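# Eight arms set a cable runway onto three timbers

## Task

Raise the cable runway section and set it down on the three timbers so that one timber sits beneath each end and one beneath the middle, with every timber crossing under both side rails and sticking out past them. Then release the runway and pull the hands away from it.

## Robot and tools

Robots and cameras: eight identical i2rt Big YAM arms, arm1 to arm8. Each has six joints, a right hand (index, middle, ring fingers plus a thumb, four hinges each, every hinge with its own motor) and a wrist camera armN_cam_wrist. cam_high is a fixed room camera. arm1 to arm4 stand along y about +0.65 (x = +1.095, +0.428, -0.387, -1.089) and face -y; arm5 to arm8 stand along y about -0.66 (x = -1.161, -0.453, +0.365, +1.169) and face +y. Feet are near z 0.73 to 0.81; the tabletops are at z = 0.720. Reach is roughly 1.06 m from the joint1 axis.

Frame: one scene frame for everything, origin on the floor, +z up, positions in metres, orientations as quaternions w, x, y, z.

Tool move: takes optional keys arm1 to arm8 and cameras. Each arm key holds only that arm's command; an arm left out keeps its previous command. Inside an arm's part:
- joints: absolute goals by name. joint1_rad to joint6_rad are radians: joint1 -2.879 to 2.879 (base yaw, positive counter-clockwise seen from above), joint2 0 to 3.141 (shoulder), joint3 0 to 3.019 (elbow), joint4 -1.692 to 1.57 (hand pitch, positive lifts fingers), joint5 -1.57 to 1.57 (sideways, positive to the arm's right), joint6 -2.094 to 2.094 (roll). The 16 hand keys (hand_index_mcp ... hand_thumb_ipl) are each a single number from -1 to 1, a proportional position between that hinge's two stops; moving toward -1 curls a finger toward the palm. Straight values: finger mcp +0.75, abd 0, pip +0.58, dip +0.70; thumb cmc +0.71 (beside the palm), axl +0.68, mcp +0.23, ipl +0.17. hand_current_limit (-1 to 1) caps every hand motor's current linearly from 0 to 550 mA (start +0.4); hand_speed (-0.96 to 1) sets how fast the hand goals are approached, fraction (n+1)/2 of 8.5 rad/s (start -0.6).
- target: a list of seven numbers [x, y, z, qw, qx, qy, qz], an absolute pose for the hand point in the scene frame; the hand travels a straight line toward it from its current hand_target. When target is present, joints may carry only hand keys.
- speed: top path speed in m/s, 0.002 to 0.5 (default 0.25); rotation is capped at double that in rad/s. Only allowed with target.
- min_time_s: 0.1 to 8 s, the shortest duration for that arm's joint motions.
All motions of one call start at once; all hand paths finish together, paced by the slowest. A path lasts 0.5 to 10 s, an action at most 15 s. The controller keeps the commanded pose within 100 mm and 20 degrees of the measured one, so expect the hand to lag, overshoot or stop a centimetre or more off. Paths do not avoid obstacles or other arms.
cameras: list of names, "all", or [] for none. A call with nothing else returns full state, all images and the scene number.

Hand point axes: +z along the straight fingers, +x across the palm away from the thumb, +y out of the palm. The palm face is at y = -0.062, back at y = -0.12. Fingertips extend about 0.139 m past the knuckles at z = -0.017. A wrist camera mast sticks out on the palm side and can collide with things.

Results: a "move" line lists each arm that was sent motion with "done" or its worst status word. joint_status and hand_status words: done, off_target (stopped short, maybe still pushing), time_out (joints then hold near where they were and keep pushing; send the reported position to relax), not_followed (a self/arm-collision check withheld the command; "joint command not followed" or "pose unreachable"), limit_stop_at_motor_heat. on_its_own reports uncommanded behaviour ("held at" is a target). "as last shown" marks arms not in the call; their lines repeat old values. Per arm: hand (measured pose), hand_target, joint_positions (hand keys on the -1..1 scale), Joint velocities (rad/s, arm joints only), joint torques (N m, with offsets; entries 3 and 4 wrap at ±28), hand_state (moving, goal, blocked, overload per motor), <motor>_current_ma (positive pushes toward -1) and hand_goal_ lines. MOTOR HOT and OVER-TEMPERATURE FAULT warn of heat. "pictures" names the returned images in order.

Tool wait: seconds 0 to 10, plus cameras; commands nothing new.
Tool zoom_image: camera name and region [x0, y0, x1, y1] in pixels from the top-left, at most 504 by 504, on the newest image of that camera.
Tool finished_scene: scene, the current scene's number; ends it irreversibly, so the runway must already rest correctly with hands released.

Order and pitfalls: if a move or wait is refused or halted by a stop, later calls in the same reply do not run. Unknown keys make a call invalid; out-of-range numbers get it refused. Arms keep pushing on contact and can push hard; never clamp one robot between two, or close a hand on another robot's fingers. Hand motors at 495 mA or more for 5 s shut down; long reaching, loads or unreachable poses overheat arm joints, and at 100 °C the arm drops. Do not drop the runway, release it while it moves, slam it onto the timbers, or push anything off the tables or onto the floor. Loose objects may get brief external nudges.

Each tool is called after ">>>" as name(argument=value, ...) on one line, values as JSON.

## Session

Scene 1 done. Scene 2.

>>> move(cameras=["cam_high"])

Scene clock: 0.00 s.
Joint torques (N m): no reading
Motor temperatures (°C): arm1=[33 33 38 29 30 30] | arm2=[34 37 37 32 29 33] | arm3=[34 35 39 30 33 31] | arm4=[32 36 38 32 28 31] | arm5=[31 32 39 28 31 28] | arm6=[29 31 36 29 30 30] | arm7=[35 35 33 30 33 29] | arm8=[33 35 41 30 28 29]
Heat: arm1: hottest joint3_rad 38 °C; arm2: hottest joint2_rad 37 °C; arm3: hottest joint3_rad 39 °C; arm4: hottest joint3_rad 38 °C; arm5: hottest joint3_rad 39 °C; arm6: hottest joint3_rad 36 °C; arm7: hottest joint1_rad 35 °C; arm8: hottest joint3_rad 41 °C.
Joint velocities: within noise
arm1.joint_positions: joint1_rad=-0.165 joint2_rad=+0.526 joint3_rad=+1.342 joint4_rad=-1.298 joint5_rad=-0.031 joint6_rad=+1.119 hand_index_mcp=+0.753 hand_index_abd=+0.000 hand_index_pip=+0.577 hand_index_dip=+0.696 hand_middle_mcp=+0.753 hand_middle_abd=+0.000 hand_middle_pip=+0.577 hand_middle_dip=+0.696 hand_ring_mcp=+0.753 hand_ring_abd=+0.000 hand_ring_pip=+0.577 hand_ring_dip=+0.696 hand_thumb_cmc=+0.714 hand_thumb_axl=+0.677 hand_thumb_mcp=+0.226 hand_thumb_ipl=+0.168 hand_current_limit=+0.400 hand_speed=-0.600
arm1.joint_status: not commanded
arm1.hand_state: goal,goal,goal,goal,goal,goal,goal,goal,goal,goal,goal,goal,goal,goal,goal,goal
arm1.index_mcp_current_ma: 0
arm1.index_abd_current_ma: 0
arm1.index_pip_current_ma: 0
arm1.index_dip_current_ma: 0
arm1.middle_mcp_current_ma: 0
arm1.middle_abd_current_ma: 0
arm1.middle_pip_current_ma: 0
arm1.middle_dip_current_ma: 0
arm1.ring_mcp_current_ma: 0
arm1.ring_abd_current_ma: 0
arm1.ring_pip_current_ma: 0
arm1.ring_dip_current_ma: 0
arm1.thumb_cmc_current_ma: 0
arm1.thumb_axl_current_ma: 0
arm1.thumb_mcp_current_ma: 0
arm1.thumb_ipl_current_ma: 0
arm1.hand_goal_index_mcp: 0.754
arm1.hand_goal_index_abd: 0.000
arm1.hand_goal_index_pip: 0.576
arm1.hand_goal_index_dip: 0.696
arm1.hand_goal_middle_mcp: 0.754
arm1.hand_goal_middle_abd: 0.000
arm1.hand_goal_middle_pip: 0.576
arm1.hand_goal_middle_dip: 0.696
arm1.hand_goal_ring_mcp: 0.754
arm1.hand_goal_ring_abd: 0.000
arm1.hand_goal_ring_pip: 0.576
arm1.hand_goal_ring_dip: 0.696
arm1.hand_goal_thumb_cmc: 0.714
arm1.hand_goal_thumb_axl: 0.678
arm1.hand_goal_thumb_mcp: 0.226
arm1.hand_goal_thumb_ipl: 0.168
arm1.hand: x=+0.9834 y=+0.4414 z=+1.3654 quat_wxyz=(+0.449, +0.697, -0.497, +0.256) (m; scene frame)
arm1.hand_target: x=+0.9839 y=+0.4449 z=+1.3754 quat_wxyz=(+0.458, +0.692, -0.493, +0.261) (m; scene frame)
arm1.hand_status: not commanded
arm2.joint_positions: joint1_rad=+0.148 joint2_rad=+0.548 joint3_rad=+1.383 joint4_rad=-1.163 joint5_rad=-0.062 joint6_rad=+1.025 hand_index_mcp=+0.753 hand_index_abd=+0.000 hand_index_pip=+0.577 hand_index_dip=+0.696 hand_middle_mcp=+0.753 hand_middle_abd=+0.000 hand_middle_pip=+0.577 hand_middle_dip=+0.696 hand_ring_mcp=+0.753 hand_ring_abd=+0.000 hand_ring_pip=+0.577 hand_ring_dip=+0.696 hand_thumb_cmc=+0.714 hand_thumb_axl=+0.677 hand_thumb_mcp=+0.226 hand_thumb_ipl=+0.168 hand_current_limit=+0.400 hand_speed=-0.600
arm2.joint_status: not commanded
arm2.hand_state: goal,goal,goal,goal,goal,goal,goal,goal,goal,goal,goal,goal,goal,goal,goal,goal
arm2.index_mcp_current_ma: 0
arm2.index_abd_current_ma: 0
arm2.index_pip_current_ma: 0
arm2.index_dip_current_ma: 0
arm2.middle_mcp_current_ma: 0
arm2.middle_abd_current_ma: 0
arm2.middle_pip_current_ma: 0
arm2.middle_dip_current_ma: 0
arm2.ring_mcp_current_ma: 0
arm2.ring_abd_current_ma: 0
arm2.ring_pip_current_ma: 0
arm2.ring_dip_current_ma: 0
arm2.thumb_cmc_current_ma: 0
arm2.thumb_axl_current_ma: 0
arm2.thumb_mcp_current_ma: 0
arm2.thumb_ipl_current_ma: 0
arm2.hand_goal_index_mcp: 0.754
arm2.hand_goal_index_abd: 0.000
arm2.hand_goal_index_pip: 0.576
arm2.hand_goal_index_dip: 0.696
arm2.hand_goal_middle_mcp: 0.754
arm2.hand_goal_middle_abd: 0.000
arm2.hand_goal_middle_pip: 0.576
arm2.hand_goal_middle_dip: 0.696
arm2.hand_goal_ring_mcp: 0.754
arm2.hand_goal_ring_abd: 0.000
arm2.hand_goal_ring_pip: 0.576
arm2.hand_goal_ring_dip: 0.696
arm2.hand_goal_thumb_cmc: 0.714
arm2.hand_goal_thumb_axl: 0.678
arm2.hand_goal_thumb_mcp: 0.226
arm2.hand_goal_thumb_ipl: 0.168
arm2.hand: x=+0.3857 y=+0.4218 z=+1.3472 quat_wxyz=(+0.480, +0.737, -0.334, +0.340) (m; scene frame)
arm2.hand_target: x=+0.3851 y=+0.4271 z=+1.3620 quat_wxyz=(+0.491, +0.728, -0.330, +0.346) (m; scene frame)
arm2.hand_status: not commanded
arm3.joint_positions: joint1_rad=+0.169 joint2_rad=+0.613 joint3_rad=+1.409 joint4_rad=-1.223 joint5_rad=+0.106 joint6_rad=+1.085 hand_index_mcp=+0.753 hand_index_abd=+0.000 hand_index_pip=+0.577 hand_index_dip=+0.696 hand_middle_mcp=+0.753 hand_middle_abd=+0.000 hand_middle_pip=+0.577 hand_middle_dip=+0.696 hand_ring_mcp=+0.753 hand_ring_abd=+0.000 hand_ring_pip=+0.577 hand_ring_dip=+0.696 hand_thumb_cmc=+0.714 hand_thumb_axl=+0.677 hand_thumb_mcp=+0.226 hand_thumb_ipl=+0.168 hand_current_limit=+0.400 hand_speed=-0.600
arm3.joint_status: not commanded
arm3.hand_state: goal,goal,goal,goal,goal,goal,goal,goal,goal,goal,goal,goal,goal,goal,goal,goal
arm3.index_mcp_current_ma: 0
arm3.index_abd_current_ma: 0
arm3.index_pip_current_ma: 0
arm3.index_dip_current_ma: 0
arm3.middle_mcp_current_ma: 0
arm3.middle_abd_current_ma: 0
arm3.middle_pip_current_ma: 0
arm3.middle_dip_current_ma: 0
arm3.ring_mcp_current_ma: 0
arm3.ring_abd_current_ma: 0
arm3.ring_pip_current_ma: 0
arm3.ring_dip_current_ma: 0
arm3.thumb_cmc_current_ma: 0
arm3.thumb_axl_current_ma: 0
arm3.thumb_mcp_current_ma: 0
arm3.thumb_ipl_current_ma: 0
arm3.hand_goal_index_mcp: 0.754
arm3.hand_goal_index_abd: 0.000
arm3.hand_goal_index_pip: 0.576
arm3.hand_goal_index_dip: 0.696
arm3.hand_goal_middle_mcp: 0.754
arm3.hand_goal_middle_abd: 0.000
arm3.hand_goal_middle_pip: 0.576
arm3.hand_goal_middle_dip: 0.696
arm3.hand_goal_ring_mcp: 0.754
arm3.hand_goal_ring_abd: 0.000
arm3.hand_goal_ring_pip: 0.576
arm3.hand_goal_ring_dip: 0.696
arm3.hand_goal_thumb_cmc: 0.714
arm3.hand_goal_thumb_axl: 0.678
arm3.hand_goal_thumb_mcp: 0.226
arm3.hand_goal_thumb_ipl: 0.168
arm3.hand: x=-0.4600 y=+0.4033 z=+1.3751 quat_wxyz=(+0.465, +0.735, -0.405, +0.282) (m; scene frame)
arm3.hand_target: x=-0.4606 y=+0.4069 z=+1.3843 quat_wxyz=(+0.472, +0.729, -0.403, +0.287) (m; scene frame)
arm3.hand_status: not commanded
arm4.joint_positions: joint1_rad=+0.112 joint2_rad=+0.646 joint3_rad=+1.345 joint4_rad=-1.195 joint5_rad=+0.079 joint6_rad=+1.070 hand_index_mcp=+0.753 hand_index_abd=+0.000 hand_index_pip=+0.577 hand_index_dip=+0.696 hand_middle_mcp=+0.753 hand_middle_abd=+0.000 hand_middle_pip=+0.577 hand_middle_dip=+0.696 hand_ring_mcp=+0.753 hand_ring_abd=+0.000 hand_ring_pip=+0.577 hand_ring_dip=+0.696 hand_thumb_cmc=+0.714 hand_thumb_axl=+0.677 hand_thumb_mcp=+0.226 hand_thumb_ipl=+0.168 hand_current_limit=+0.400 hand_speed=-0.600
arm4.joint_status: not commanded
arm4.hand_state: goal,goal,goal,goal,goal,goal,goal,goal,goal,goal,goal,goal,goal,goal,goal,goal
arm4.index_mcp_current_ma: 0
arm4.index_abd_current_ma: 0
arm4.index_pip_current_ma: 0
arm4.index_dip_current_ma: 0
arm4.middle_mcp_current_ma: 0
arm4.middle_abd_current_ma: 0
arm4.middle_pip_current_ma: 0
arm4.middle_dip_current_ma: 0
arm4.ring_mcp_current_ma: 0
arm4.ring_abd_current_ma: 0
arm4.ring_pip_current_ma: 0
arm4.ring_dip_current_ma: 0
arm4.thumb_cmc_current_ma: 0
arm4.thumb_axl_current_ma: 0
arm4.thumb_mcp_current_ma: 0
arm4.thumb_ipl_current_ma: 0
arm4.hand_goal_index_mcp: 0.754
arm4.hand_goal_index_abd: 0.000
arm4.hand_goal_index_pip: 0.576
arm4.hand_goal_index_dip: 0.696
arm4.hand_goal_middle_mcp: 0.754
arm4.hand_goal_middle_abd: 0.000
arm4.hand_goal_middle_pip: 0.576
arm4.hand_goal_middle_dip: 0.696
arm4.hand_goal_ring_mcp: 0.754
arm4.hand_goal_ring_abd: 0.000
arm4.hand_goal_ring_pip: 0.576
arm4.hand_goal_ring_dip: 0.696
arm4.hand_goal_thumb_cmc: 0.714
arm4.hand_goal_thumb_axl: 0.678
arm4.hand_goal_thumb_mcp: 0.226
arm4.hand_goal_thumb_ipl: 0.168
arm4.hand: x=-1.1415 y=+0.3599 z=+1.2931 quat_wxyz=(+0.442, +0.760, -0.398, +0.261) (m; scene frame)
arm4.hand_target: x=-1.1417 y=+0.3625 z=+1.3034 quat_wxyz=(+0.450, +0.755, -0.396, +0.267) (m; scene frame)
arm4.hand_status: not commanded
arm5.joint_positions: joint1_rad=+0.369 joint2_rad=+0.642 joint3_rad=+1.390 joint4_rad=-1.379 joint5_rad=-0.037 joint6_rad=+1.161 hand_index_mcp=+0.753 hand_index_abd=+0.000 hand_index_pip=+0.577 hand_index_dip=+0.696 hand_middle_mcp=+0.753 hand_middle_abd=+0.000 hand_middle_pip=+0.577 hand_middle_dip=+0.696 hand_ring_mcp=+0.753 hand_ring_abd=+0.000 hand_ring_pip=+0.577 hand_ring_dip=+0.696 hand_thumb_cmc=+0.714 hand_thumb_axl=+0.677 hand_thumb_mcp=+0.226 hand_thumb_ipl=+0.168 hand_current_limit=+0.400 hand_speed=-0.600
arm5.joint_status: not commanded
arm5.hand_state: goal,goal,goal,goal,goal,goal,goal,goal,goal,goal,goal,goal,goal,goal,goal,goal
arm5.index_mcp_current_ma: 0
arm5.index_abd_current_ma: 0
arm5.index_pip_current_ma: 0
arm5.index_dip_current_ma: 0
arm5.middle_mcp_current_ma: 0
arm5.middle_abd_current_ma: 0
arm5.middle_pip_current_ma: 0
arm5.middle_dip_current_ma: 0
arm5.ring_mcp_current_ma: 0
arm5.ring_abd_current_ma: 0
arm5.ring_pip_current_ma: 0
arm5.ring_dip_current_ma: 0
arm5.thumb_cmc_current_ma: 0
arm5.thumb_axl_current_ma: 0
arm5.thumb_mcp_current_ma: 0
arm5.thumb_ipl_current_ma: 0
arm5.hand_goal_index_mcp: 0.754
arm5.hand_goal_index_abd: 0.000
arm5.hand_goal_index_pip: 0.576
arm5.hand_goal_index_dip: 0.696
arm5.hand_goal_middle_mcp: 0.754
arm5.hand_goal_middle_abd: 0.000
arm5.hand_goal_middle_pip: 0.576
arm5.hand_goal_middle_dip: 0.696
arm5.hand_goal_ring_mcp: 0.754
arm5.hand_goal_ring_abd: 0.000
arm5.hand_goal_ring_pip: 0.576
arm5.hand_goal_ring_dip: 0.696
arm5.hand_goal_thumb_cmc: 0.714
arm5.hand_goal_thumb_axl: 0.678
arm5.hand_goal_thumb_mcp: 0.226
arm5.hand_goal_thumb_ipl: 0.168
arm5.hand: x=-1.1694 y=-0.3961 z=+1.3213 quat_wxyz=(-0.314, +0.352, +0.820, +0.323) (m; scene frame)
arm5.hand_target: x=-1.1688 y=-0.3983 z=+1.3313 quat_wxyz=(-0.321, +0.350, +0.816, +0.331) (m; scene frame)
arm5.hand_status: not commanded
arm6.joint_positions: joint1_rad=-0.343 joint2_rad=+0.639 joint3_rad=+1.420 joint4_rad=-1.219 joint5_rad=-0.042 joint6_rad=+1.167 hand_index_mcp=+0.753 hand_index_abd=+0.000 hand_index_pip=+0.577 hand_index_dip=+0.696 hand_middle_mcp=+0.753 hand_middle_abd=+0.000 hand_middle_pip=+0.577 hand_middle_dip=+0.696 hand_ring_mcp=+0.753 hand_ring_abd=+0.000 hand_ring_pip=+0.577 hand_ring_dip=+0.696 hand_thumb_cmc=+0.714 hand_thumb_axl=+0.677 hand_thumb_mcp=+0.226 hand_thumb_ipl=+0.168 hand_current_limit=+0.400 hand_speed=-0.600
arm6.joint_status: not commanded
arm6.hand_state: goal,goal,goal,goal,goal,goal,goal,goal,goal,goal,overload,goal,goal,goal,goal,goal
arm6.index_mcp_current_ma: 0
arm6.index_abd_current_ma: 0
arm6.index_pip_current_ma: 0
arm6.index_dip_current_ma: 0
arm6.middle_mcp_current_ma: 0
arm6.middle_abd_current_ma: 0
arm6.middle_pip_current_ma: 0
arm6.middle_dip_current_ma: 0
arm6.ring_mcp_current_ma: 0
arm6.ring_abd_current_ma: 0
arm6.ring_pip_current_ma: 0
arm6.ring_dip_current_ma: 0
arm6.thumb_cmc_current_ma: 0
arm6.thumb_axl_current_ma: 0
arm6.thumb_mcp_current_ma: 0
arm6.thumb_ipl_current_ma: 0
arm6.hand_goal_index_mcp: 0.754
arm6.hand_goal_index_abd: 0.000
arm6.hand_goal_index_pip: 0.576
arm6.hand_goal_index_dip: 0.696
arm6.hand_goal_middle_mcp: 0.754
arm6.hand_goal_middle_abd: 0.000
arm6.hand_goal_middle_pip: 0.576
arm6.hand_goal_middle_dip: 0.696
arm6.hand_goal_ring_mcp: 0.754
arm6.hand_goal_ring_abd: 0.000
arm6.hand_goal_ring_pip: 0.576
arm6.hand_goal_ring_dip: 0.696
arm6.hand_goal_thumb_cmc: 0.714
arm6.hand_goal_thumb_axl: 0.678
arm6.hand_goal_thumb_mcp: 0.226
arm6.hand_goal_thumb_ipl: 0.168
arm6.hand: x=-0.2931 y=-0.4409 z=+1.3691 quat_wxyz=(-0.242, +0.561, +0.626, +0.484) (m; scene frame)
arm6.hand_target: x=-0.2942 y=-0.4446 z=+1.3838 quat_wxyz=(-0.248, +0.554, +0.620, +0.497) (m; scene frame)
arm6.hand_status: not commanded
arm7.joint_positions: joint1_rad=-0.338 joint2_rad=+0.563 joint3_rad=+1.434 joint4_rad=-1.246 joint5_rad=-0.039 joint6_rad=+1.133 hand_index_mcp=+0.753 hand_index_abd=+0.000 hand_index_pip=+0.577 hand_index_dip=+0.696 hand_middle_mcp=+0.753 hand_middle_abd=+0.000 hand_middle_pip=+0.577 hand_middle_dip=+0.696 hand_ring_mcp=+0.753 hand_ring_abd=+0.000 hand_ring_pip=+0.577 hand_ring_dip=+0.696 hand_thumb_cmc=+0.714 hand_thumb_axl=+0.677 hand_thumb_mcp=+0.226 hand_thumb_ipl=+0.168 hand_current_limit=+0.400 hand_speed=-0.600
arm7.joint_status: not commanded
arm7.hand_state: goal,goal,goal,goal,goal,goal,goal,goal,goal,goal,goal,goal,goal,goal,goal,goal
arm7.index_mcp_current_ma: 0
arm7.index_abd_current_ma: 0
arm7.index_pip_current_ma: 0
arm7.index_dip_current_ma: 0
arm7.middle_mcp_current_ma: 0
arm7.middle_abd_current_ma: 0
arm7.middle_pip_current_ma: 0
arm7.middle_dip_current_ma: 0
arm7.ring_mcp_current_ma: 0
arm7.ring_abd_current_ma: 0
arm7.ring_pip_current_ma: 0
arm7.ring_dip_current_ma: 0
arm7.thumb_cmc_current_ma: 0
arm7.thumb_axl_current_ma: 0
arm7.thumb_mcp_current_ma: 0
arm7.thumb_ipl_current_ma: 0
arm7.hand_goal_index_mcp: 0.754
arm7.hand_goal_index_abd: 0.000
arm7.hand_goal_index_pip: 0.576
arm7.hand_goal_index_dip: 0.696
arm7.hand_goal_middle_mcp: 0.754
arm7.hand_goal_middle_abd: 0.000
arm7.hand_goal_middle_pip: 0.576
arm7.hand_goal_middle_dip: 0.696
arm7.hand_goal_ring_mcp: 0.754
arm7.hand_goal_ring_abd: 0.000
arm7.hand_goal_ring_pip: 0.576
arm7.hand_goal_ring_dip: 0.696
arm7.hand_goal_thumb_cmc: 0.714
arm7.hand_goal_thumb_axl: 0.678
arm7.hand_goal_thumb_mcp: 0.226
arm7.hand_goal_thumb_ipl: 0.168
arm7.hand: x=+0.5211 y=-0.4681 z=+1.4028 quat_wxyz=(-0.223, +0.557, +0.611, +0.516) (m; scene frame)
arm7.hand_target: x=+0.5197 y=-0.4719 z=+1.4135 quat_wxyz=(-0.227, +0.552, +0.606, +0.526) (m; scene frame)
arm7.hand_status: not commanded
arm8.joint_positions: joint1_rad=+0.029 joint2_rad=+0.632 joint3_rad=+1.415 joint4_rad=-1.160 joint5_rad=+0.052 joint6_rad=+1.071 hand_index_mcp=+0.753 hand_index_abd=+0.000 hand_index_pip=+0.577 hand_index_dip=+0.696 hand_middle_mcp=+0.753 hand_middle_abd=+0.000 hand_middle_pip=+0.577 hand_middle_dip=+0.696 hand_ring_mcp=+0.753 hand_ring_abd=+0.000 hand_ring_pip=+0.577 hand_ring_dip=+0.696 hand_thumb_cmc=+0.714 hand_thumb_axl=+0.677 hand_thumb_mcp=+0.226 hand_thumb_ipl=+0.168 hand_current_limit=+0.400 hand_speed=-0.600
arm8.joint_status: not commanded
arm8.hand_state: goal,goal,goal,goal,goal,goal,goal,goal,goal,goal,goal,goal,goal,goal,goal,goal
arm8.index_mcp_current_ma: 0
arm8.index_abd_current_ma: 0
arm8.index_pip_current_ma: 0
arm8.index_dip_current_ma: 0
arm8.middle_mcp_current_ma: 0
arm8.middle_abd_current_ma: 0
arm8.middle_pip_current_ma: 0
arm8.middle_dip_current_ma: 0
arm8.ring_mcp_current_ma: 0
arm8.ring_abd_current_ma: 0
arm8.ring_pip_current_ma: 0
arm8.ring_dip_current_ma: 0
arm8.thumb_cmc_current_ma: 0
arm8.thumb_axl_current_ma: 0
arm8.thumb_mcp_current_ma: 0
arm8.thumb_ipl_current_ma: 0
arm8.hand_goal_index_mcp: 0.754
arm8.hand_goal_index_abd: 0.000
arm8.hand_goal_index_pip: 0.576
arm8.hand_goal_index_dip: 0.696
arm8.hand_goal_middle_mcp: 0.754
arm8.hand_goal_middle_abd: 0.000
arm8.hand_goal_middle_pip: 0.576
arm8.hand_goal_middle_dip: 0.696
arm8.hand_goal_ring_mcp: 0.754
arm8.hand_goal_ring_abd: 0.000
arm8.hand_goal_ring_pip: 0.576
arm8.hand_goal_ring_dip: 0.696
arm8.hand_goal_thumb_cmc: 0.714
arm8.hand_goal_thumb_axl: 0.678
arm8.hand_goal_thumb_mcp: 0.226
arm8.hand_goal_thumb_ipl: 0.168
arm8.hand: x=+1.2522 y=-0.3953 z=+1.4227 quat_wxyz=(-0.292, +0.410, +0.716, +0.484) (m; scene frame)
arm8.hand_target: x=+1.2526 y=-0.3996 z=+1.4346 quat_wxyz=(-0.298, +0.407, +0.709, +0.493) (m; scene frame)
arm8.hand_status: not commanded
pictures: cam_high
Images, in order (width x height): cam_high 896x504.

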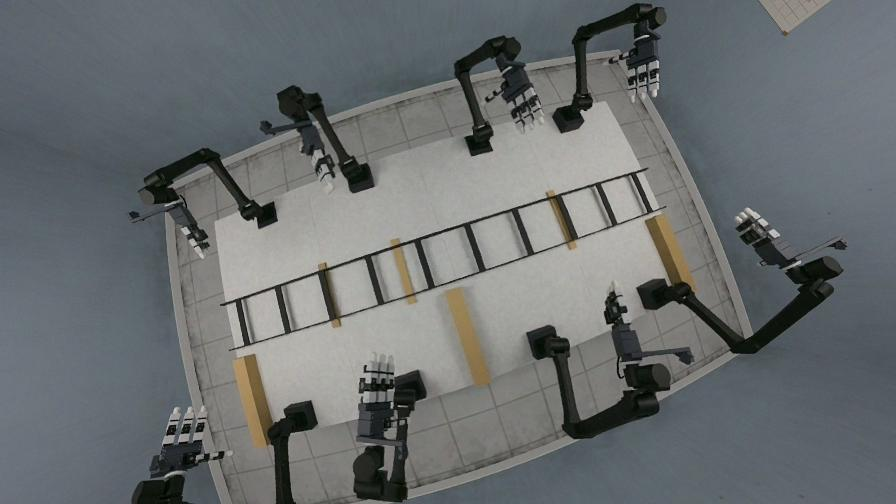

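>>> zoom_image(camera="cam_high", region=[200, 240, 360, 470])

>>> zoom_image(camera="cam_high", region=[570, 150, 730, 310])

>>> zoom_image(camera="cam_high", region=[350, 210, 530, 400])

Scaled by 2.191.

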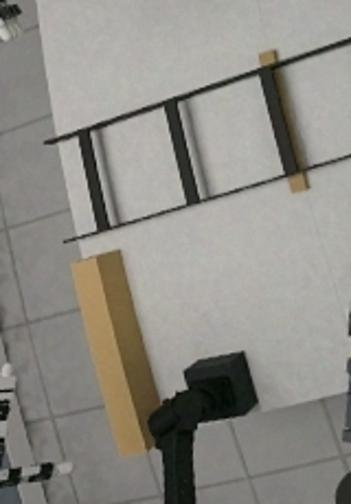

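Scaled by 3.150.

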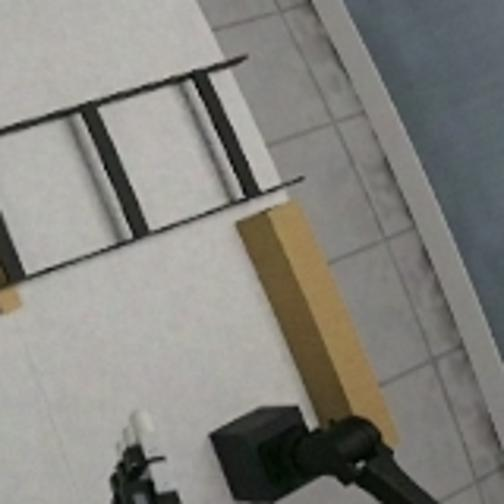

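Scaled by 2.653.

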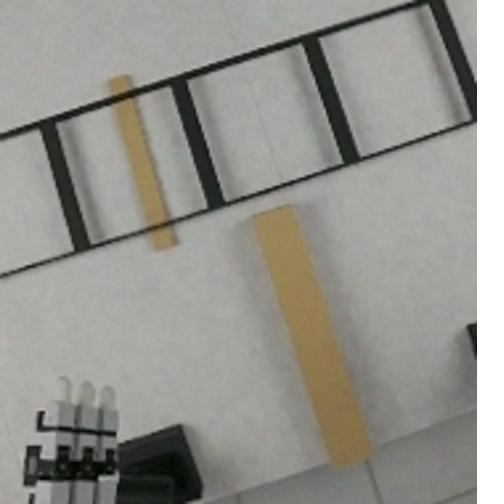

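>>> move(arm2={"joints": {"joint1_rad": -0.265, "joint2_rad": 1.08, "joint3_rad": 0.96, "joint4_rad": -1.5, "joint5_rad": 0.017, "joint6_rad": -0.284, "hand_current_limit": 0.75, "hand_index_mcp": 0.804, "hand_index_pip": 0.436, "hand_index_dip": -0.51, "hand_middle_mcp": 0.804, "hand_middle_pip": 0.436, "hand_middle_dip": -0.51, "hand_ring_mcp": 0.804, "hand_ring_pip": 0.436, "hand_ring_dip": -0.51}, "min_time_s": 3}, arm3={"joints": {"joint1_rad": -0.416, "joint2_rad": 1.12, "joint3_rad": 0.89, "joint4_rad": -1.36, "joint5_rad": 0.016, "joint6_rad": -0.426, "hand_current_limit": 0.75, "hand_index_mcp": 0.804, "hand_index_pip": 0.436, "hand_index_dip": -0.51, "hand_middle_mcp": 0.804, "hand_middle_pip": 0.436, "hand_middle_dip": -0.51, "hand_ring_mcp": 0.804, "hand_ring_pip": 0.436, "hand_ring_dip": -0.51}, "min_time_s": 3}, arm5={"joints": {"joint1_rad": 0.146, "joint2_rad": 1.07, "joint3_rad": 0.77, "joint4_rad": -1.37, "joint5_rad": -0.012, "joint6_rad": 0.099, "hand_current_limit": 0.75, "hand_index_mcp": 0.804, "hand_index_pip": 0.436, "hand_index_dip": -0.51, "hand_middle_mcp": 0.804, "hand_middle_pip": 0.436, "hand_middle_dip": -0.51, "hand_ring_mcp": 0.804, "hand_ring_pip": 0.436, "hand_ring_dip": -0.51}, "min_time_s": 3}, arm6={"joints": {"joint1_rad": 0.184, "joint2_rad": 1.15, "joint3_rad": 0.82, "joint4_rad": -1.25, "joint5_rad": 0, "joint6_rad": 0.211, "hand_current_limit": 0.75, "hand_index_mcp": 0.804, "hand_index_pip": 0.436, "hand_index_dip": -0.51, "hand_middle_mcp": 0.804, "hand_middle_pip": 0.436, "hand_middle_dip": -0.51, "hand_ring_mcp": -0.75, "hand_ring_dip": 0.5}, "min_time_s": 3}, arm7={"joints": {"joint1_rad": 1.2, "joint2_rad": 1.2, "joint3_rad": 1.2, "joint4_rad": -1.5, "joint5_rad": 0, "joint6_rad": 1.2, "hand_current_limit": 0.75, "hand_index_mcp": -0.7, "hand_index_pip": -0.3, "hand_index_dip": 0, "hand_middle_mcp": -0.7, "hand_middle_pip": -0.3, "hand_middle_dip": 0, "hand_ring_mcp": -0.7, "hand_ring_pip": -0.3, "hand_ring_dip": 0, "hand_thumb_cmc": 0.7, "hand_thumb_mcp": -0.6}, "min_time_s": 3}, arm8={"joints": {"joint1_rad": 0.051, "joint2_rad": 1.1, "joint3_rad": 0.71, "joint4_rad": -1.27, "joint5_rad": 0.012, "joint6_rad": 0.099, "hand_current_limit": 0.75, "hand_index_mcp": 0.804, "hand_index_pip": 0.436, "hand_index_dip": -0.51, "hand_middle_mcp": 0.804, "hand_middle_pip": 0.436, "hand_middle_dip": -0.51, "hand_ring_mcp": 0.804, "hand_ring_pip": 0.436, "hand_ring_dip": -0.51}, "min_time_s": 3}, cameras=["all"])

Scene clock: 17.97 s.
Joint torques (N m): arm1=[1.2 1.55 8.43 1.96 -0.02 0.05] | arm2=[-1.03 -5.01 9.24 0.08 0.22 -0.11] | arm3=[0.38 -5.77 7.86 -0.24 -0.1 -0.08] | arm4=[-1.61 0.62 8.25 2.69 0.14 -0.12] | arm5=[-1.08 -4.01 6.94 0.77 0.31 -0.09] | arm6=[0.79 -5.48 8.23 0.12 0.31 -0.1] | arm7=[1.96 -7.06 7.39 0.39 0.43 0.11] | arm8=[2.08 -5.42 8.47 -0.23 -0.11 -0.03]
Motor temperatures (°C): arm1=[33 33 42 29 30 30] | arm2=[34 37 39 32 29 33] | arm3=[34 35 41 30 33 31] | arm4=[32 36 42 32 28 31] | arm5=[31 32 44 28 31 28] | arm6=[29 31 37 29 30 30] | arm7=[35 35 34 30 33 29] | arm8=[33 35 44 30 28 29]
Heat: arm1: hottest joint3_rad 42 °C; arm2: hottest joint3_rad 39 °C; arm3: hottest joint3_rad 41 °C; arm4: hottest joint3_rad 42 °C; arm5: hottest joint3_rad 44 °C; arm6: hottest joint3_rad 37 °C; arm7: hottest joint1_rad 35 °C; arm8: hottest joint3_rad 44 °C.
move: arm2 done; arm3 done; arm5 done; arm6 done; arm7 done; arm8 done
Joint velocities: within noise
arm1, arm4: as last shown
arm1.joint_positions: joint1_rad=-0.165 joint2_rad=+0.526 joint3_rad=+1.342 joint4_rad=-1.298 joint5_rad=-0.031 joint6_rad=+1.119 hand_index_mcp=+0.754 hand_index_abd=+0.001 hand_index_pip=+0.577 hand_index_dip=+0.696 hand_middle_mcp=+0.755 hand_middle_abd=+0.001 hand_middle_pip=+0.577 hand_middle_dip=+0.696 hand_ring_mcp=+0.754 hand_ring_abd=+0.001 hand_ring_pip=+0.577 hand_ring_dip=+0.696 hand_thumb_cmc=+0.714 hand_thumb_axl=+0.677 hand_thumb_mcp=+0.226 hand_thumb_ipl=+0.168 hand_current_limit=+0.400 hand_speed=-0.600
arm1.index_mcp_current_ma: 1
arm1.index_abd_current_ma: 1
arm1.index_pip_current_ma: 1
arm1.middle_mcp_current_ma: 1
arm1.middle_abd_current_ma: 1
arm1.middle_pip_current_ma: 1
arm1.ring_mcp_current_ma: 1
arm1.ring_abd_current_ma: 1
arm1.ring_pip_current_ma: 1
arm1.thumb_cmc_current_ma: 1
arm1.thumb_axl_current_ma: -1
arm1.thumb_ipl_current_ma: -1
arm2.joint_positions: joint1_rad=-0.257 joint2_rad=+1.072 joint3_rad=+0.967 joint4_rad=-1.493 joint5_rad=+0.014 joint6_rad=-0.274 hand_index_mcp=+0.805 hand_index_abd=+0.001 hand_index_pip=+0.439 hand_index_dip=-0.506 hand_middle_mcp=+0.805 hand_middle_abd=+0.001 hand_middle_pip=+0.439 hand_middle_dip=-0.507 hand_ring_mcp=+0.805 hand_ring_abd=+0.001 hand_ring_pip=+0.439 hand_ring_dip=-0.507 hand_thumb_cmc=+0.716 hand_thumb_axl=+0.677 hand_thumb_mcp=+0.224 hand_thumb_ipl=+0.168 hand_current_limit=+0.750 hand_speed=-0.600
arm2.joint_status: all done
arm2.hand_state: goal,goal,goal,goal,goal,goal,goal,goal,goal,goal,goal,goal,goal,goal,goal,goal
arm2.index_mcp_current_ma: 0
arm2.index_abd_current_ma: 0
arm2.index_pip_current_ma: 3
arm2.index_dip_current_ma: 3
arm2.middle_mcp_current_ma: 1
arm2.middle_abd_current_ma: 0
arm2.middle_pip_current_ma: 2
arm2.middle_dip_current_ma: 3
arm2.ring_mcp_current_ma: 1
arm2.ring_abd_current_ma: 0
arm2.ring_pip_current_ma: 2
arm2.ring_dip_current_ma: 3
arm2.thumb_cmc_current_ma: 2
arm2.thumb_axl_current_ma: 0
arm2.thumb_mcp_current_ma: -3
arm2.thumb_ipl_current_ma: 0
arm2.hand_goal_index_mcp: 0.804
arm2.hand_goal_index_abd: 0.000
arm2.hand_goal_index_pip: 0.436
arm2.hand_goal_index_dip: -0.510
arm2.hand_goal_middle_mcp: 0.804
arm2.hand_goal_middle_abd: 0.000
arm2.hand_goal_middle_pip: 0.436
arm2.hand_goal_middle_dip: -0.510
arm2.hand_goal_ring_mcp: 0.804
arm2.hand_goal_ring_abd: 0.000
arm2.hand_goal_ring_pip: 0.436
arm2.hand_goal_ring_dip: -0.510
arm2.hand_goal_thumb_cmc: 0.714
arm2.hand_goal_thumb_axl: 0.678
arm2.hand_goal_thumb_mcp: 0.226
arm2.hand_goal_thumb_ipl: 0.168
arm2.hand: x=+0.3273 y=+0.3142 z=+0.9436 quat_wxyz=(-0.008, +1.000, -0.003, -0.004) (m; scene frame)
arm2.hand_target: x=+0.3258 y=+0.3179 z=+0.9371 quat_wxyz=(-0.019, +1.000, -0.002, -0.002) (m; scene frame)
arm2.hand_status: not commanded
arm3.joint_positions: joint1_rad=-0.408 joint2_rad=+1.110 joint3_rad=+0.895 joint4_rad=-1.350 joint5_rad=+0.020 joint6_rad=-0.412 hand_index_mcp=+0.805 hand_index_abd=+0.001 hand_index_pip=+0.440 hand_index_dip=-0.506 hand_middle_mcp=+0.805 hand_middle_abd=+0.001 hand_middle_pip=+0.439 hand_middle_dip=-0.507 hand_ring_mcp=+0.805 hand_ring_abd=+0.001 hand_ring_pip=+0.439 hand_ring_dip=-0.507 hand_thumb_cmc=+0.717 hand_thumb_axl=+0.677 hand_thumb_mcp=+0.224 hand_thumb_ipl=+0.168 hand_current_limit=+0.750 hand_speed=-0.600
arm3.joint_status: all done
arm3.hand_state: goal,goal,goal,goal,goal,goal,goal,goal,goal,goal,goal,goal,goal,goal,goal,goal
arm3.index_mcp_current_ma: 0
arm3.index_abd_current_ma: 0
arm3.index_pip_current_ma: 1
arm3.index_dip_current_ma: 1
arm3.middle_mcp_current_ma: 0
arm3.middle_abd_current_ma: 0
arm3.middle_pip_current_ma: 1
arm3.middle_dip_current_ma: 1
arm3.ring_mcp_current_ma: 0
arm3.ring_abd_current_ma: 0
arm3.ring_pip_current_ma: 1
arm3.ring_dip_current_ma: 1
arm3.thumb_cmc_current_ma: 0
arm3.thumb_axl_current_ma: 0
arm3.thumb_mcp_current_ma: -1
arm3.thumb_ipl_current_ma: 0
arm3.hand_goal_index_mcp: 0.804
arm3.hand_goal_index_abd: 0.000
arm3.hand_goal_index_pip: 0.436
arm3.hand_goal_index_dip: -0.510
arm3.hand_goal_middle_mcp: 0.804
arm3.hand_goal_middle_abd: 0.000
arm3.hand_goal_middle_pip: 0.436
arm3.hand_goal_middle_dip: -0.510
arm3.hand_goal_ring_mcp: 0.804
arm3.hand_goal_ring_abd: 0.000
arm3.hand_goal_ring_pip: 0.436
arm3.hand_goal_ring_dip: -0.510
arm3.hand_goal_thumb_cmc: 0.714
arm3.hand_goal_thumb_axl: 0.678
arm3.hand_goal_thumb_mcp: 0.226
arm3.hand_goal_thumb_ipl: 0.168
arm3.hand: x=-0.5353 y=+0.3115 z=+0.9496 quat_wxyz=(+0.000, +1.000, -0.006, -0.005) (m; scene frame)
arm3.hand_target: x=-0.5347 y=+0.3156 z=+0.9430 quat_wxyz=(-0.010, +1.000, -0.003, +0.002) (m; scene frame)
arm3.hand_status: not commanded
arm4.joint_positions: joint1_rad=+0.112 joint2_rad=+0.646 joint3_rad=+1.345 joint4_rad=-1.195 joint5_rad=+0.079 joint6_rad=+1.070 hand_index_mcp=+0.755 hand_index_abd=+0.000 hand_index_pip=+0.577 hand_index_dip=+0.696 hand_middle_mcp=+0.755 hand_middle_abd=+0.000 hand_middle_pip=+0.577 hand_middle_dip=+0.696 hand_ring_mcp=+0.755 hand_ring_abd=+0.000 hand_ring_pip=+0.577 hand_ring_dip=+0.696 hand_thumb_cmc=+0.715 hand_thumb_axl=+0.677 hand_thumb_mcp=+0.226 hand_thumb_ipl=+0.168 hand_current_limit=+0.400 hand_speed=-0.600
arm4.index_mcp_current_ma: 1
arm5.joint_positions: joint1_rad=+0.158 joint2_rad=+1.059 joint3_rad=+0.783 joint4_rad=-1.379 joint5_rad=-0.015 joint6_rad=+0.109 hand_index_mcp=+0.804 hand_index_abd=+0.000 hand_index_pip=+0.439 hand_index_dip=-0.506 hand_middle_mcp=+0.804 hand_middle_abd=+0.000 hand_middle_pip=+0.439 hand_middle_dip=-0.507 hand_ring_mcp=+0.804 hand_ring_abd=+0.000 hand_ring_pip=+0.439 hand_ring_dip=-0.507 hand_thumb_cmc=+0.715 hand_thumb_axl=+0.677 hand_thumb_mcp=+0.224 hand_thumb_ipl=+0.168 hand_current_limit=+0.750 hand_speed=-0.600
arm5.joint_status: all done
arm5.hand_state: goal,goal,goal,goal,goal,goal,goal,goal,goal,goal,goal,goal,goal,goal,goal,goal
arm5.index_mcp_current_ma: 0
arm5.index_abd_current_ma: 0
arm5.index_pip_current_ma: 2
arm5.index_dip_current_ma: 4
arm5.middle_mcp_current_ma: 0
arm5.middle_abd_current_ma: 0
arm5.middle_pip_current_ma: 2
arm5.middle_dip_current_ma: 3
arm5.ring_mcp_current_ma: 0
arm5.ring_abd_current_ma: 0
arm5.ring_pip_current_ma: 3
arm5.ring_dip_current_ma: 3
arm5.thumb_cmc_current_ma: 0
arm5.thumb_axl_current_ma: 0
arm5.thumb_mcp_current_ma: -3
arm5.thumb_ipl_current_ma: 0
arm5.hand_goal_index_mcp: 0.804
arm5.hand_goal_index_abd: 0.000
arm5.hand_goal_index_pip: 0.436
arm5.hand_goal_index_dip: -0.510
arm5.hand_goal_middle_mcp: 0.804
arm5.hand_goal_middle_abd: 0.000
arm5.hand_goal_middle_pip: 0.436
arm5.hand_goal_middle_dip: -0.510
arm5.hand_goal_ring_mcp: 0.804
arm5.hand_goal_ring_abd: 0.000
arm5.hand_goal_ring_pip: 0.436
arm5.hand_goal_ring_dip: -0.510
arm5.hand_goal_thumb_cmc: 0.714
arm5.hand_goal_thumb_axl: 0.678
arm5.hand_goal_thumb_mcp: 0.226
arm5.hand_goal_thumb_ipl: 0.168
arm5.hand: x=-1.1701 y=-0.3335 z=+0.9228 quat_wxyz=(+0.002, -0.003, +0.999, -0.043) (m; scene frame)
arm5.hand_target: x=-1.1664 y=-0.3357 z=+0.9145 quat_wxyz=(+0.004, -0.002, +0.999, -0.051) (m; scene frame)
arm5.hand_status: not commanded
arm6.joint_positions: joint1_rad=+0.177 joint2_rad=+1.146 joint3_rad=+0.825 joint4_rad=-1.244 joint5_rad=-0.004 joint6_rad=+0.220 hand_index_mcp=+0.805 hand_index_abd=+0.001 hand_index_pip=+0.440 hand_index_dip=-0.507 hand_middle_mcp=+0.805 hand_middle_abd=+0.001 hand_middle_pip=+0.439 hand_middle_dip=-0.507 hand_ring_mcp=-0.735 hand_ring_abd=+0.001 hand_ring_pip=+0.577 hand_ring_dip=+0.503 hand_thumb_cmc=+0.715 hand_thumb_axl=+0.677 hand_thumb_mcp=+0.224 hand_thumb_ipl=+0.168 hand_current_limit=+0.750 hand_speed=-0.600
arm6.joint_status: all done
arm6.hand_state: goal,goal,goal,goal,goal,goal,goal,goal,goal,goal,overload,goal,goal,goal,goal,goal
arm6.index_mcp_current_ma: 1
arm6.index_abd_current_ma: 1
arm6.index_pip_current_ma: 5
arm6.index_dip_current_ma: 4
arm6.middle_mcp_current_ma: 1
arm6.middle_abd_current_ma: 1
arm6.middle_pip_current_ma: 5
arm6.middle_dip_current_ma: 5
arm6.ring_mcp_current_ma: 35
arm6.ring_abd_current_ma: 1
arm6.ring_pip_current_ma: 0
arm6.ring_dip_current_ma: 4
arm6.thumb_cmc_current_ma: 2
arm6.thumb_axl_current_ma: -1
arm6.thumb_mcp_current_ma: -4
arm6.thumb_ipl_current_ma: 0
arm6.hand_goal_index_mcp: 0.804
arm6.hand_goal_index_abd: 0.000
arm6.hand_goal_index_pip: 0.436
arm6.hand_goal_index_dip: -0.510
arm6.hand_goal_middle_mcp: 0.804
arm6.hand_goal_middle_abd: 0.000
arm6.hand_goal_middle_pip: 0.436
arm6.hand_goal_middle_dip: -0.510
arm6.hand_goal_ring_mcp: -0.750
arm6.hand_goal_ring_abd: 0.000
arm6.hand_goal_ring_pip: 0.576
arm6.hand_goal_ring_dip: 0.500
arm6.hand_goal_thumb_cmc: 0.714
arm6.hand_goal_thumb_axl: 0.678
arm6.hand_goal_thumb_mcp: 0.226
arm6.hand_goal_thumb_ipl: 0.168
arm6.hand: x=-0.4874 y=-0.2906 z=+0.9222 quat_wxyz=(-0.004, +0.008, +1.000, +0.008) (m; scene frame)
arm6.hand_target: x=-0.4896 y=-0.2936 z=+0.9183 quat_wxyz=(-0.001, +0.000, +1.000, +0.001) (m; scene frame)
arm6.hand_status: not commanded
arm7.joint_positions: joint1_rad=+1.197 joint2_rad=+1.191 joint3_rad=+1.203 joint4_rad=-1.490 joint5_rad=-0.003 joint6_rad=+1.192 hand_index_mcp=-0.688 hand_index_abd=+0.001 hand_index_pip=-0.298 hand_index_dip=+0.003 hand_middle_mcp=-0.687 hand_middle_abd=+0.001 hand_middle_pip=-0.298 hand_middle_dip=+0.003 hand_ring_mcp=-0.690 hand_ring_abd=+0.001 hand_ring_pip=-0.298 hand_ring_dip=+0.002 hand_thumb_cmc=+0.703 hand_thumb_axl=+0.677 hand_thumb_mcp=-0.599 hand_thumb_ipl=+0.168 hand_current_limit=+0.750 hand_speed=-0.600
arm7.joint_status: all done
arm7.hand_state: goal,goal,goal,goal,goal,goal,goal,goal,goal,goal,goal,goal,goal,goal,goal,goal
arm7.index_mcp_current_ma: 35
arm7.index_abd_current_ma: 1
arm7.index_pip_current_ma: 5
arm7.index_dip_current_ma: 6
arm7.middle_mcp_current_ma: 38
arm7.middle_abd_current_ma: 1
arm7.middle_pip_current_ma: 4
arm7.middle_dip_current_ma: 5
arm7.ring_mcp_current_ma: 29
arm7.ring_abd_current_ma: 1
arm7.ring_pip_current_ma: 4
arm7.ring_dip_current_ma: 5
arm7.thumb_cmc_current_ma: 7
arm7.thumb_axl_current_ma: -1
arm7.thumb_mcp_current_ma: 2
arm7.thumb_ipl_current_ma: -1
arm7.hand_goal_index_mcp: -0.700
arm7.hand_goal_index_abd: 0.000
arm7.hand_goal_index_pip: -0.300
arm7.hand_goal_index_dip: 0.000
arm7.hand_goal_middle_mcp: -0.700
arm7.hand_goal_middle_abd: 0.000
arm7.hand_goal_middle_pip: -0.300
arm7.hand_goal_middle_dip: 0.000
arm7.hand_goal_ring_mcp: -0.700
arm7.hand_goal_ring_abd: 0.000
arm7.hand_goal_ring_pip: -0.300
arm7.hand_goal_ring_dip: 0.000
arm7.hand_goal_thumb_cmc: 0.700
arm7.hand_goal_thumb_axl: 0.678
arm7.hand_goal_thumb_mcp: -0.600
arm7.hand_goal_thumb_ipl: 0.168
arm7.hand: x=+0.0699 y=-0.4238 z=+1.0639 quat_wxyz=(-0.043, +0.015, +0.999, +0.015) (m; scene frame)
arm7.hand_target: x=+0.0719 y=-0.4252 z=+1.0597 quat_wxyz=(-0.033, +0.017, +0.999, +0.013) (m; scene frame)
arm7.hand_status: not commanded
arm8.joint_positions: joint1_rad=+0.034 joint2_rad=+1.088 joint3_rad=+0.722 joint4_rad=-1.259 joint5_rad=+0.015 joint6_rad=+0.107 hand_index_mcp=+0.805 hand_index_abd=+0.001 hand_index_pip=+0.439 hand_index_dip=-0.507 hand_middle_mcp=+0.805 hand_middle_abd=+0.001 hand_middle_pip=+0.439 hand_middle_dip=-0.506 hand_ring_mcp=+0.805 hand_ring_abd=+0.001 hand_ring_pip=+0.439 hand_ring_dip=-0.507 hand_thumb_cmc=+0.716 hand_thumb_axl=+0.677 hand_thumb_mcp=+0.224 hand_thumb_ipl=+0.168 hand_current_limit=+0.750 hand_speed=-0.600
arm8.joint_status: all done
arm8.hand_state: goal,goal,goal,goal,goal,goal,goal,goal,goal,goal,goal,goal,goal,goal,goal,goal
arm8.index_mcp_current_ma: 0
arm8.index_abd_current_ma: 0
arm8.index_pip_current_ma: 2
arm8.index_dip_current_ma: 2
arm8.middle_mcp_current_ma: 0
arm8.middle_abd_current_ma: 0
arm8.middle_pip_current_ma: 2
arm8.middle_dip_current_ma: 3
arm8.ring_mcp_current_ma: 0
arm8.ring_abd_current_ma: 0
arm8.ring_pip_current_ma: 2
arm8.ring_dip_current_ma: 2
arm8.thumb_cmc_current_ma: 1
arm8.thumb_axl_current_ma: 0
arm8.thumb_mcp_current_ma: -2
arm8.thumb_ipl_current_ma: 0
arm8.hand_goal_index_mcp: 0.804
arm8.hand_goal_index_abd: 0.000
arm8.hand_goal_index_pip: 0.436
arm8.hand_goal_index_dip: -0.510
arm8.hand_goal_middle_mcp: 0.804
arm8.hand_goal_middle_abd: 0.000
arm8.hand_goal_middle_pip: 0.436
arm8.hand_goal_middle_dip: -0.510
arm8.hand_goal_ring_mcp: 0.804
arm8.hand_goal_ring_abd: 0.000
arm8.hand_goal_ring_pip: 0.436
arm8.hand_goal_ring_dip: -0.510
arm8.hand_goal_thumb_cmc: 0.714
arm8.hand_goal_thumb_axl: 0.678
arm8.hand_goal_thumb_mcp: 0.226
arm8.hand_goal_thumb_ipl: 0.168
arm8.hand: x=+1.1789 y=-0.3252 z=+0.9260 quat_wxyz=(+0.004, +0.013, +1.000, -0.022) (m; scene frame)
arm8.hand_target: x=+1.1729 y=-0.3327 z=+0.9162 quat_wxyz=(+0.004, +0.001, +0.999, -0.040) (m; scene frame)
arm8.hand_status: not commanded
pictures: arm1_cam_wrist, arm2_cam_wrist, arm3_cam_wrist, arm4_cam_wrist, arm5_cam_wrist, arm6_cam_wrist, arm7_cam_wrist, arm8_cam_wrist, cam_high
Images, in order (width x height): arm1_cam_wrist 896x504, arm2_cam_wrist 896x504, arm3_cam_wrist 896x504, arm4_cam_wrist 896x504, arm5_cam_wrist 896x504, arm6_cam_wrist 896x504, arm7_cam_wrist 896x504, arm8_cam_wrist 896x504, cam_high 896x504.

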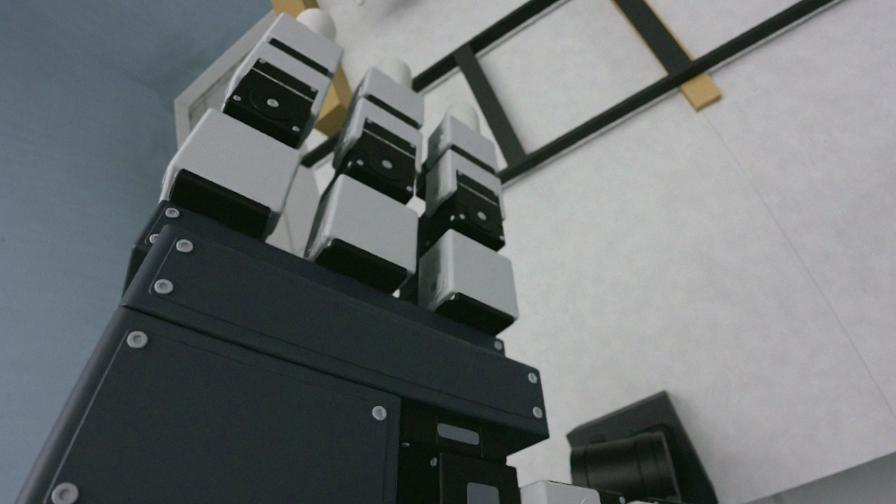

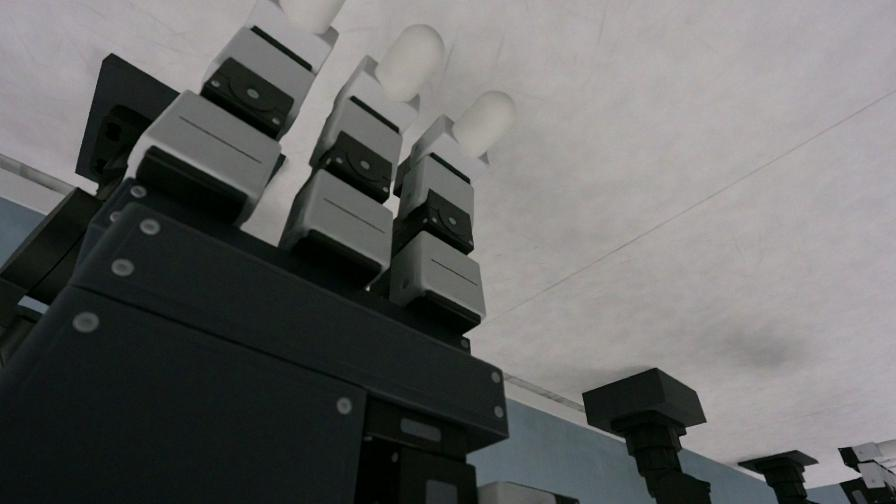

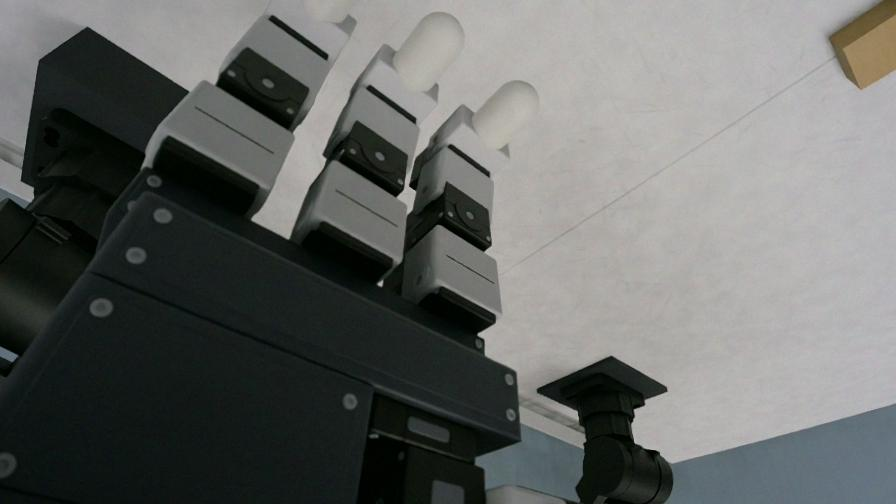

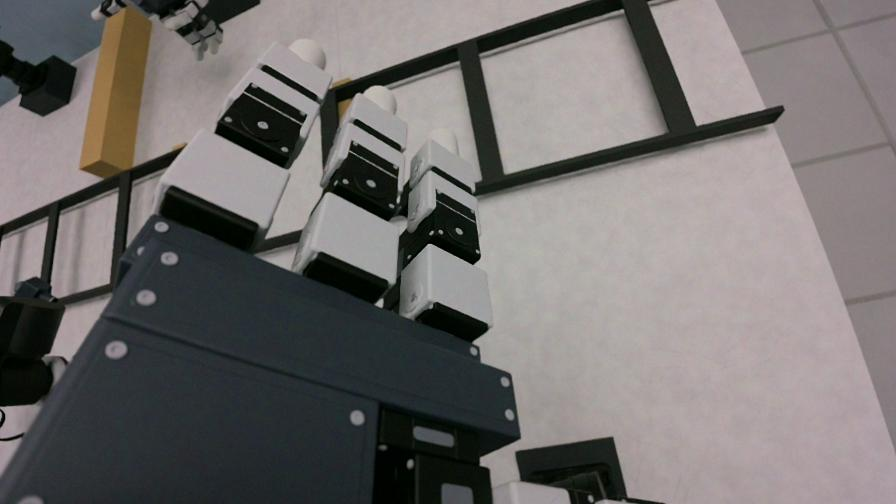

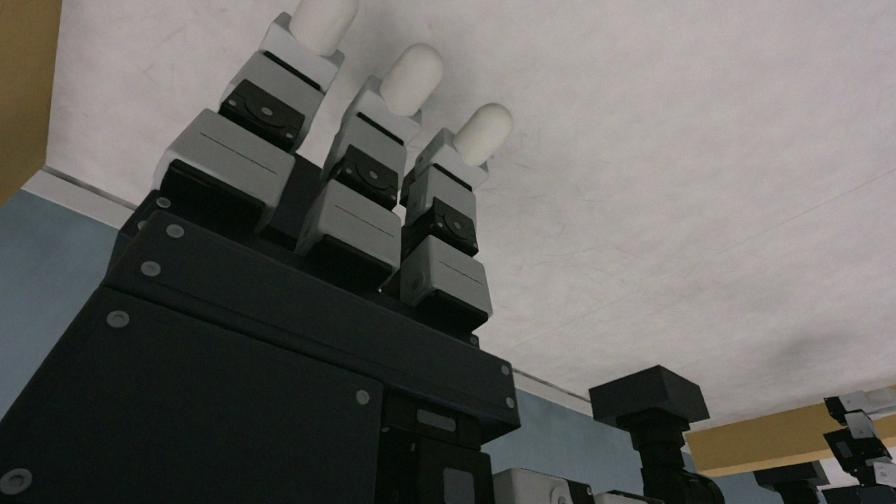

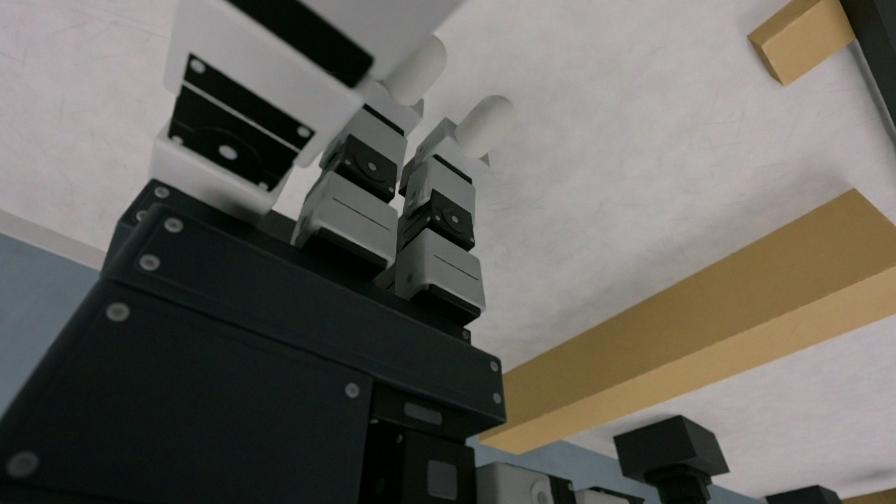

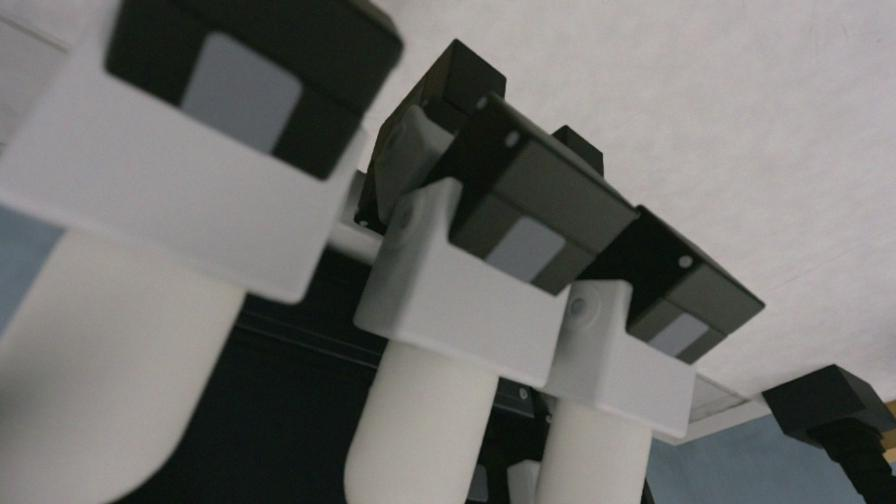

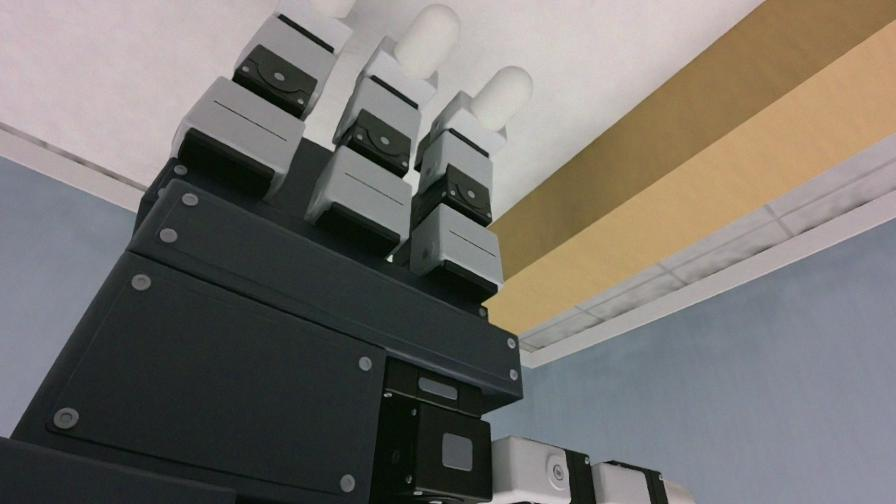

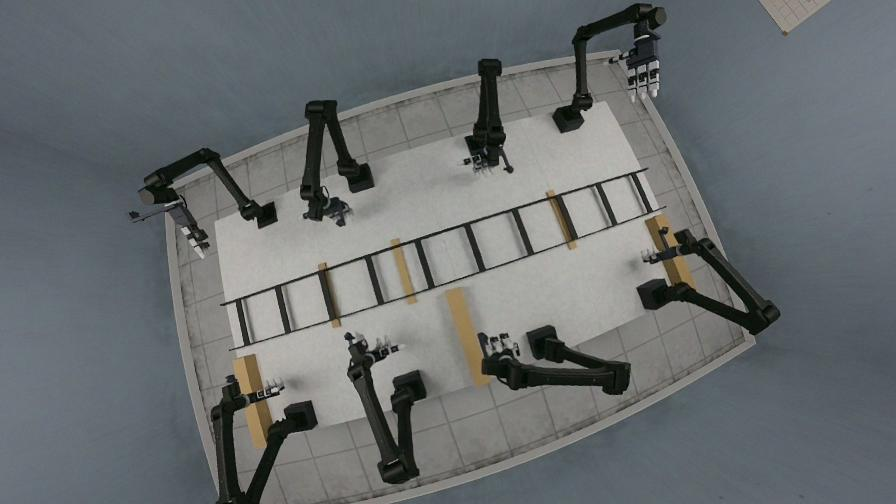

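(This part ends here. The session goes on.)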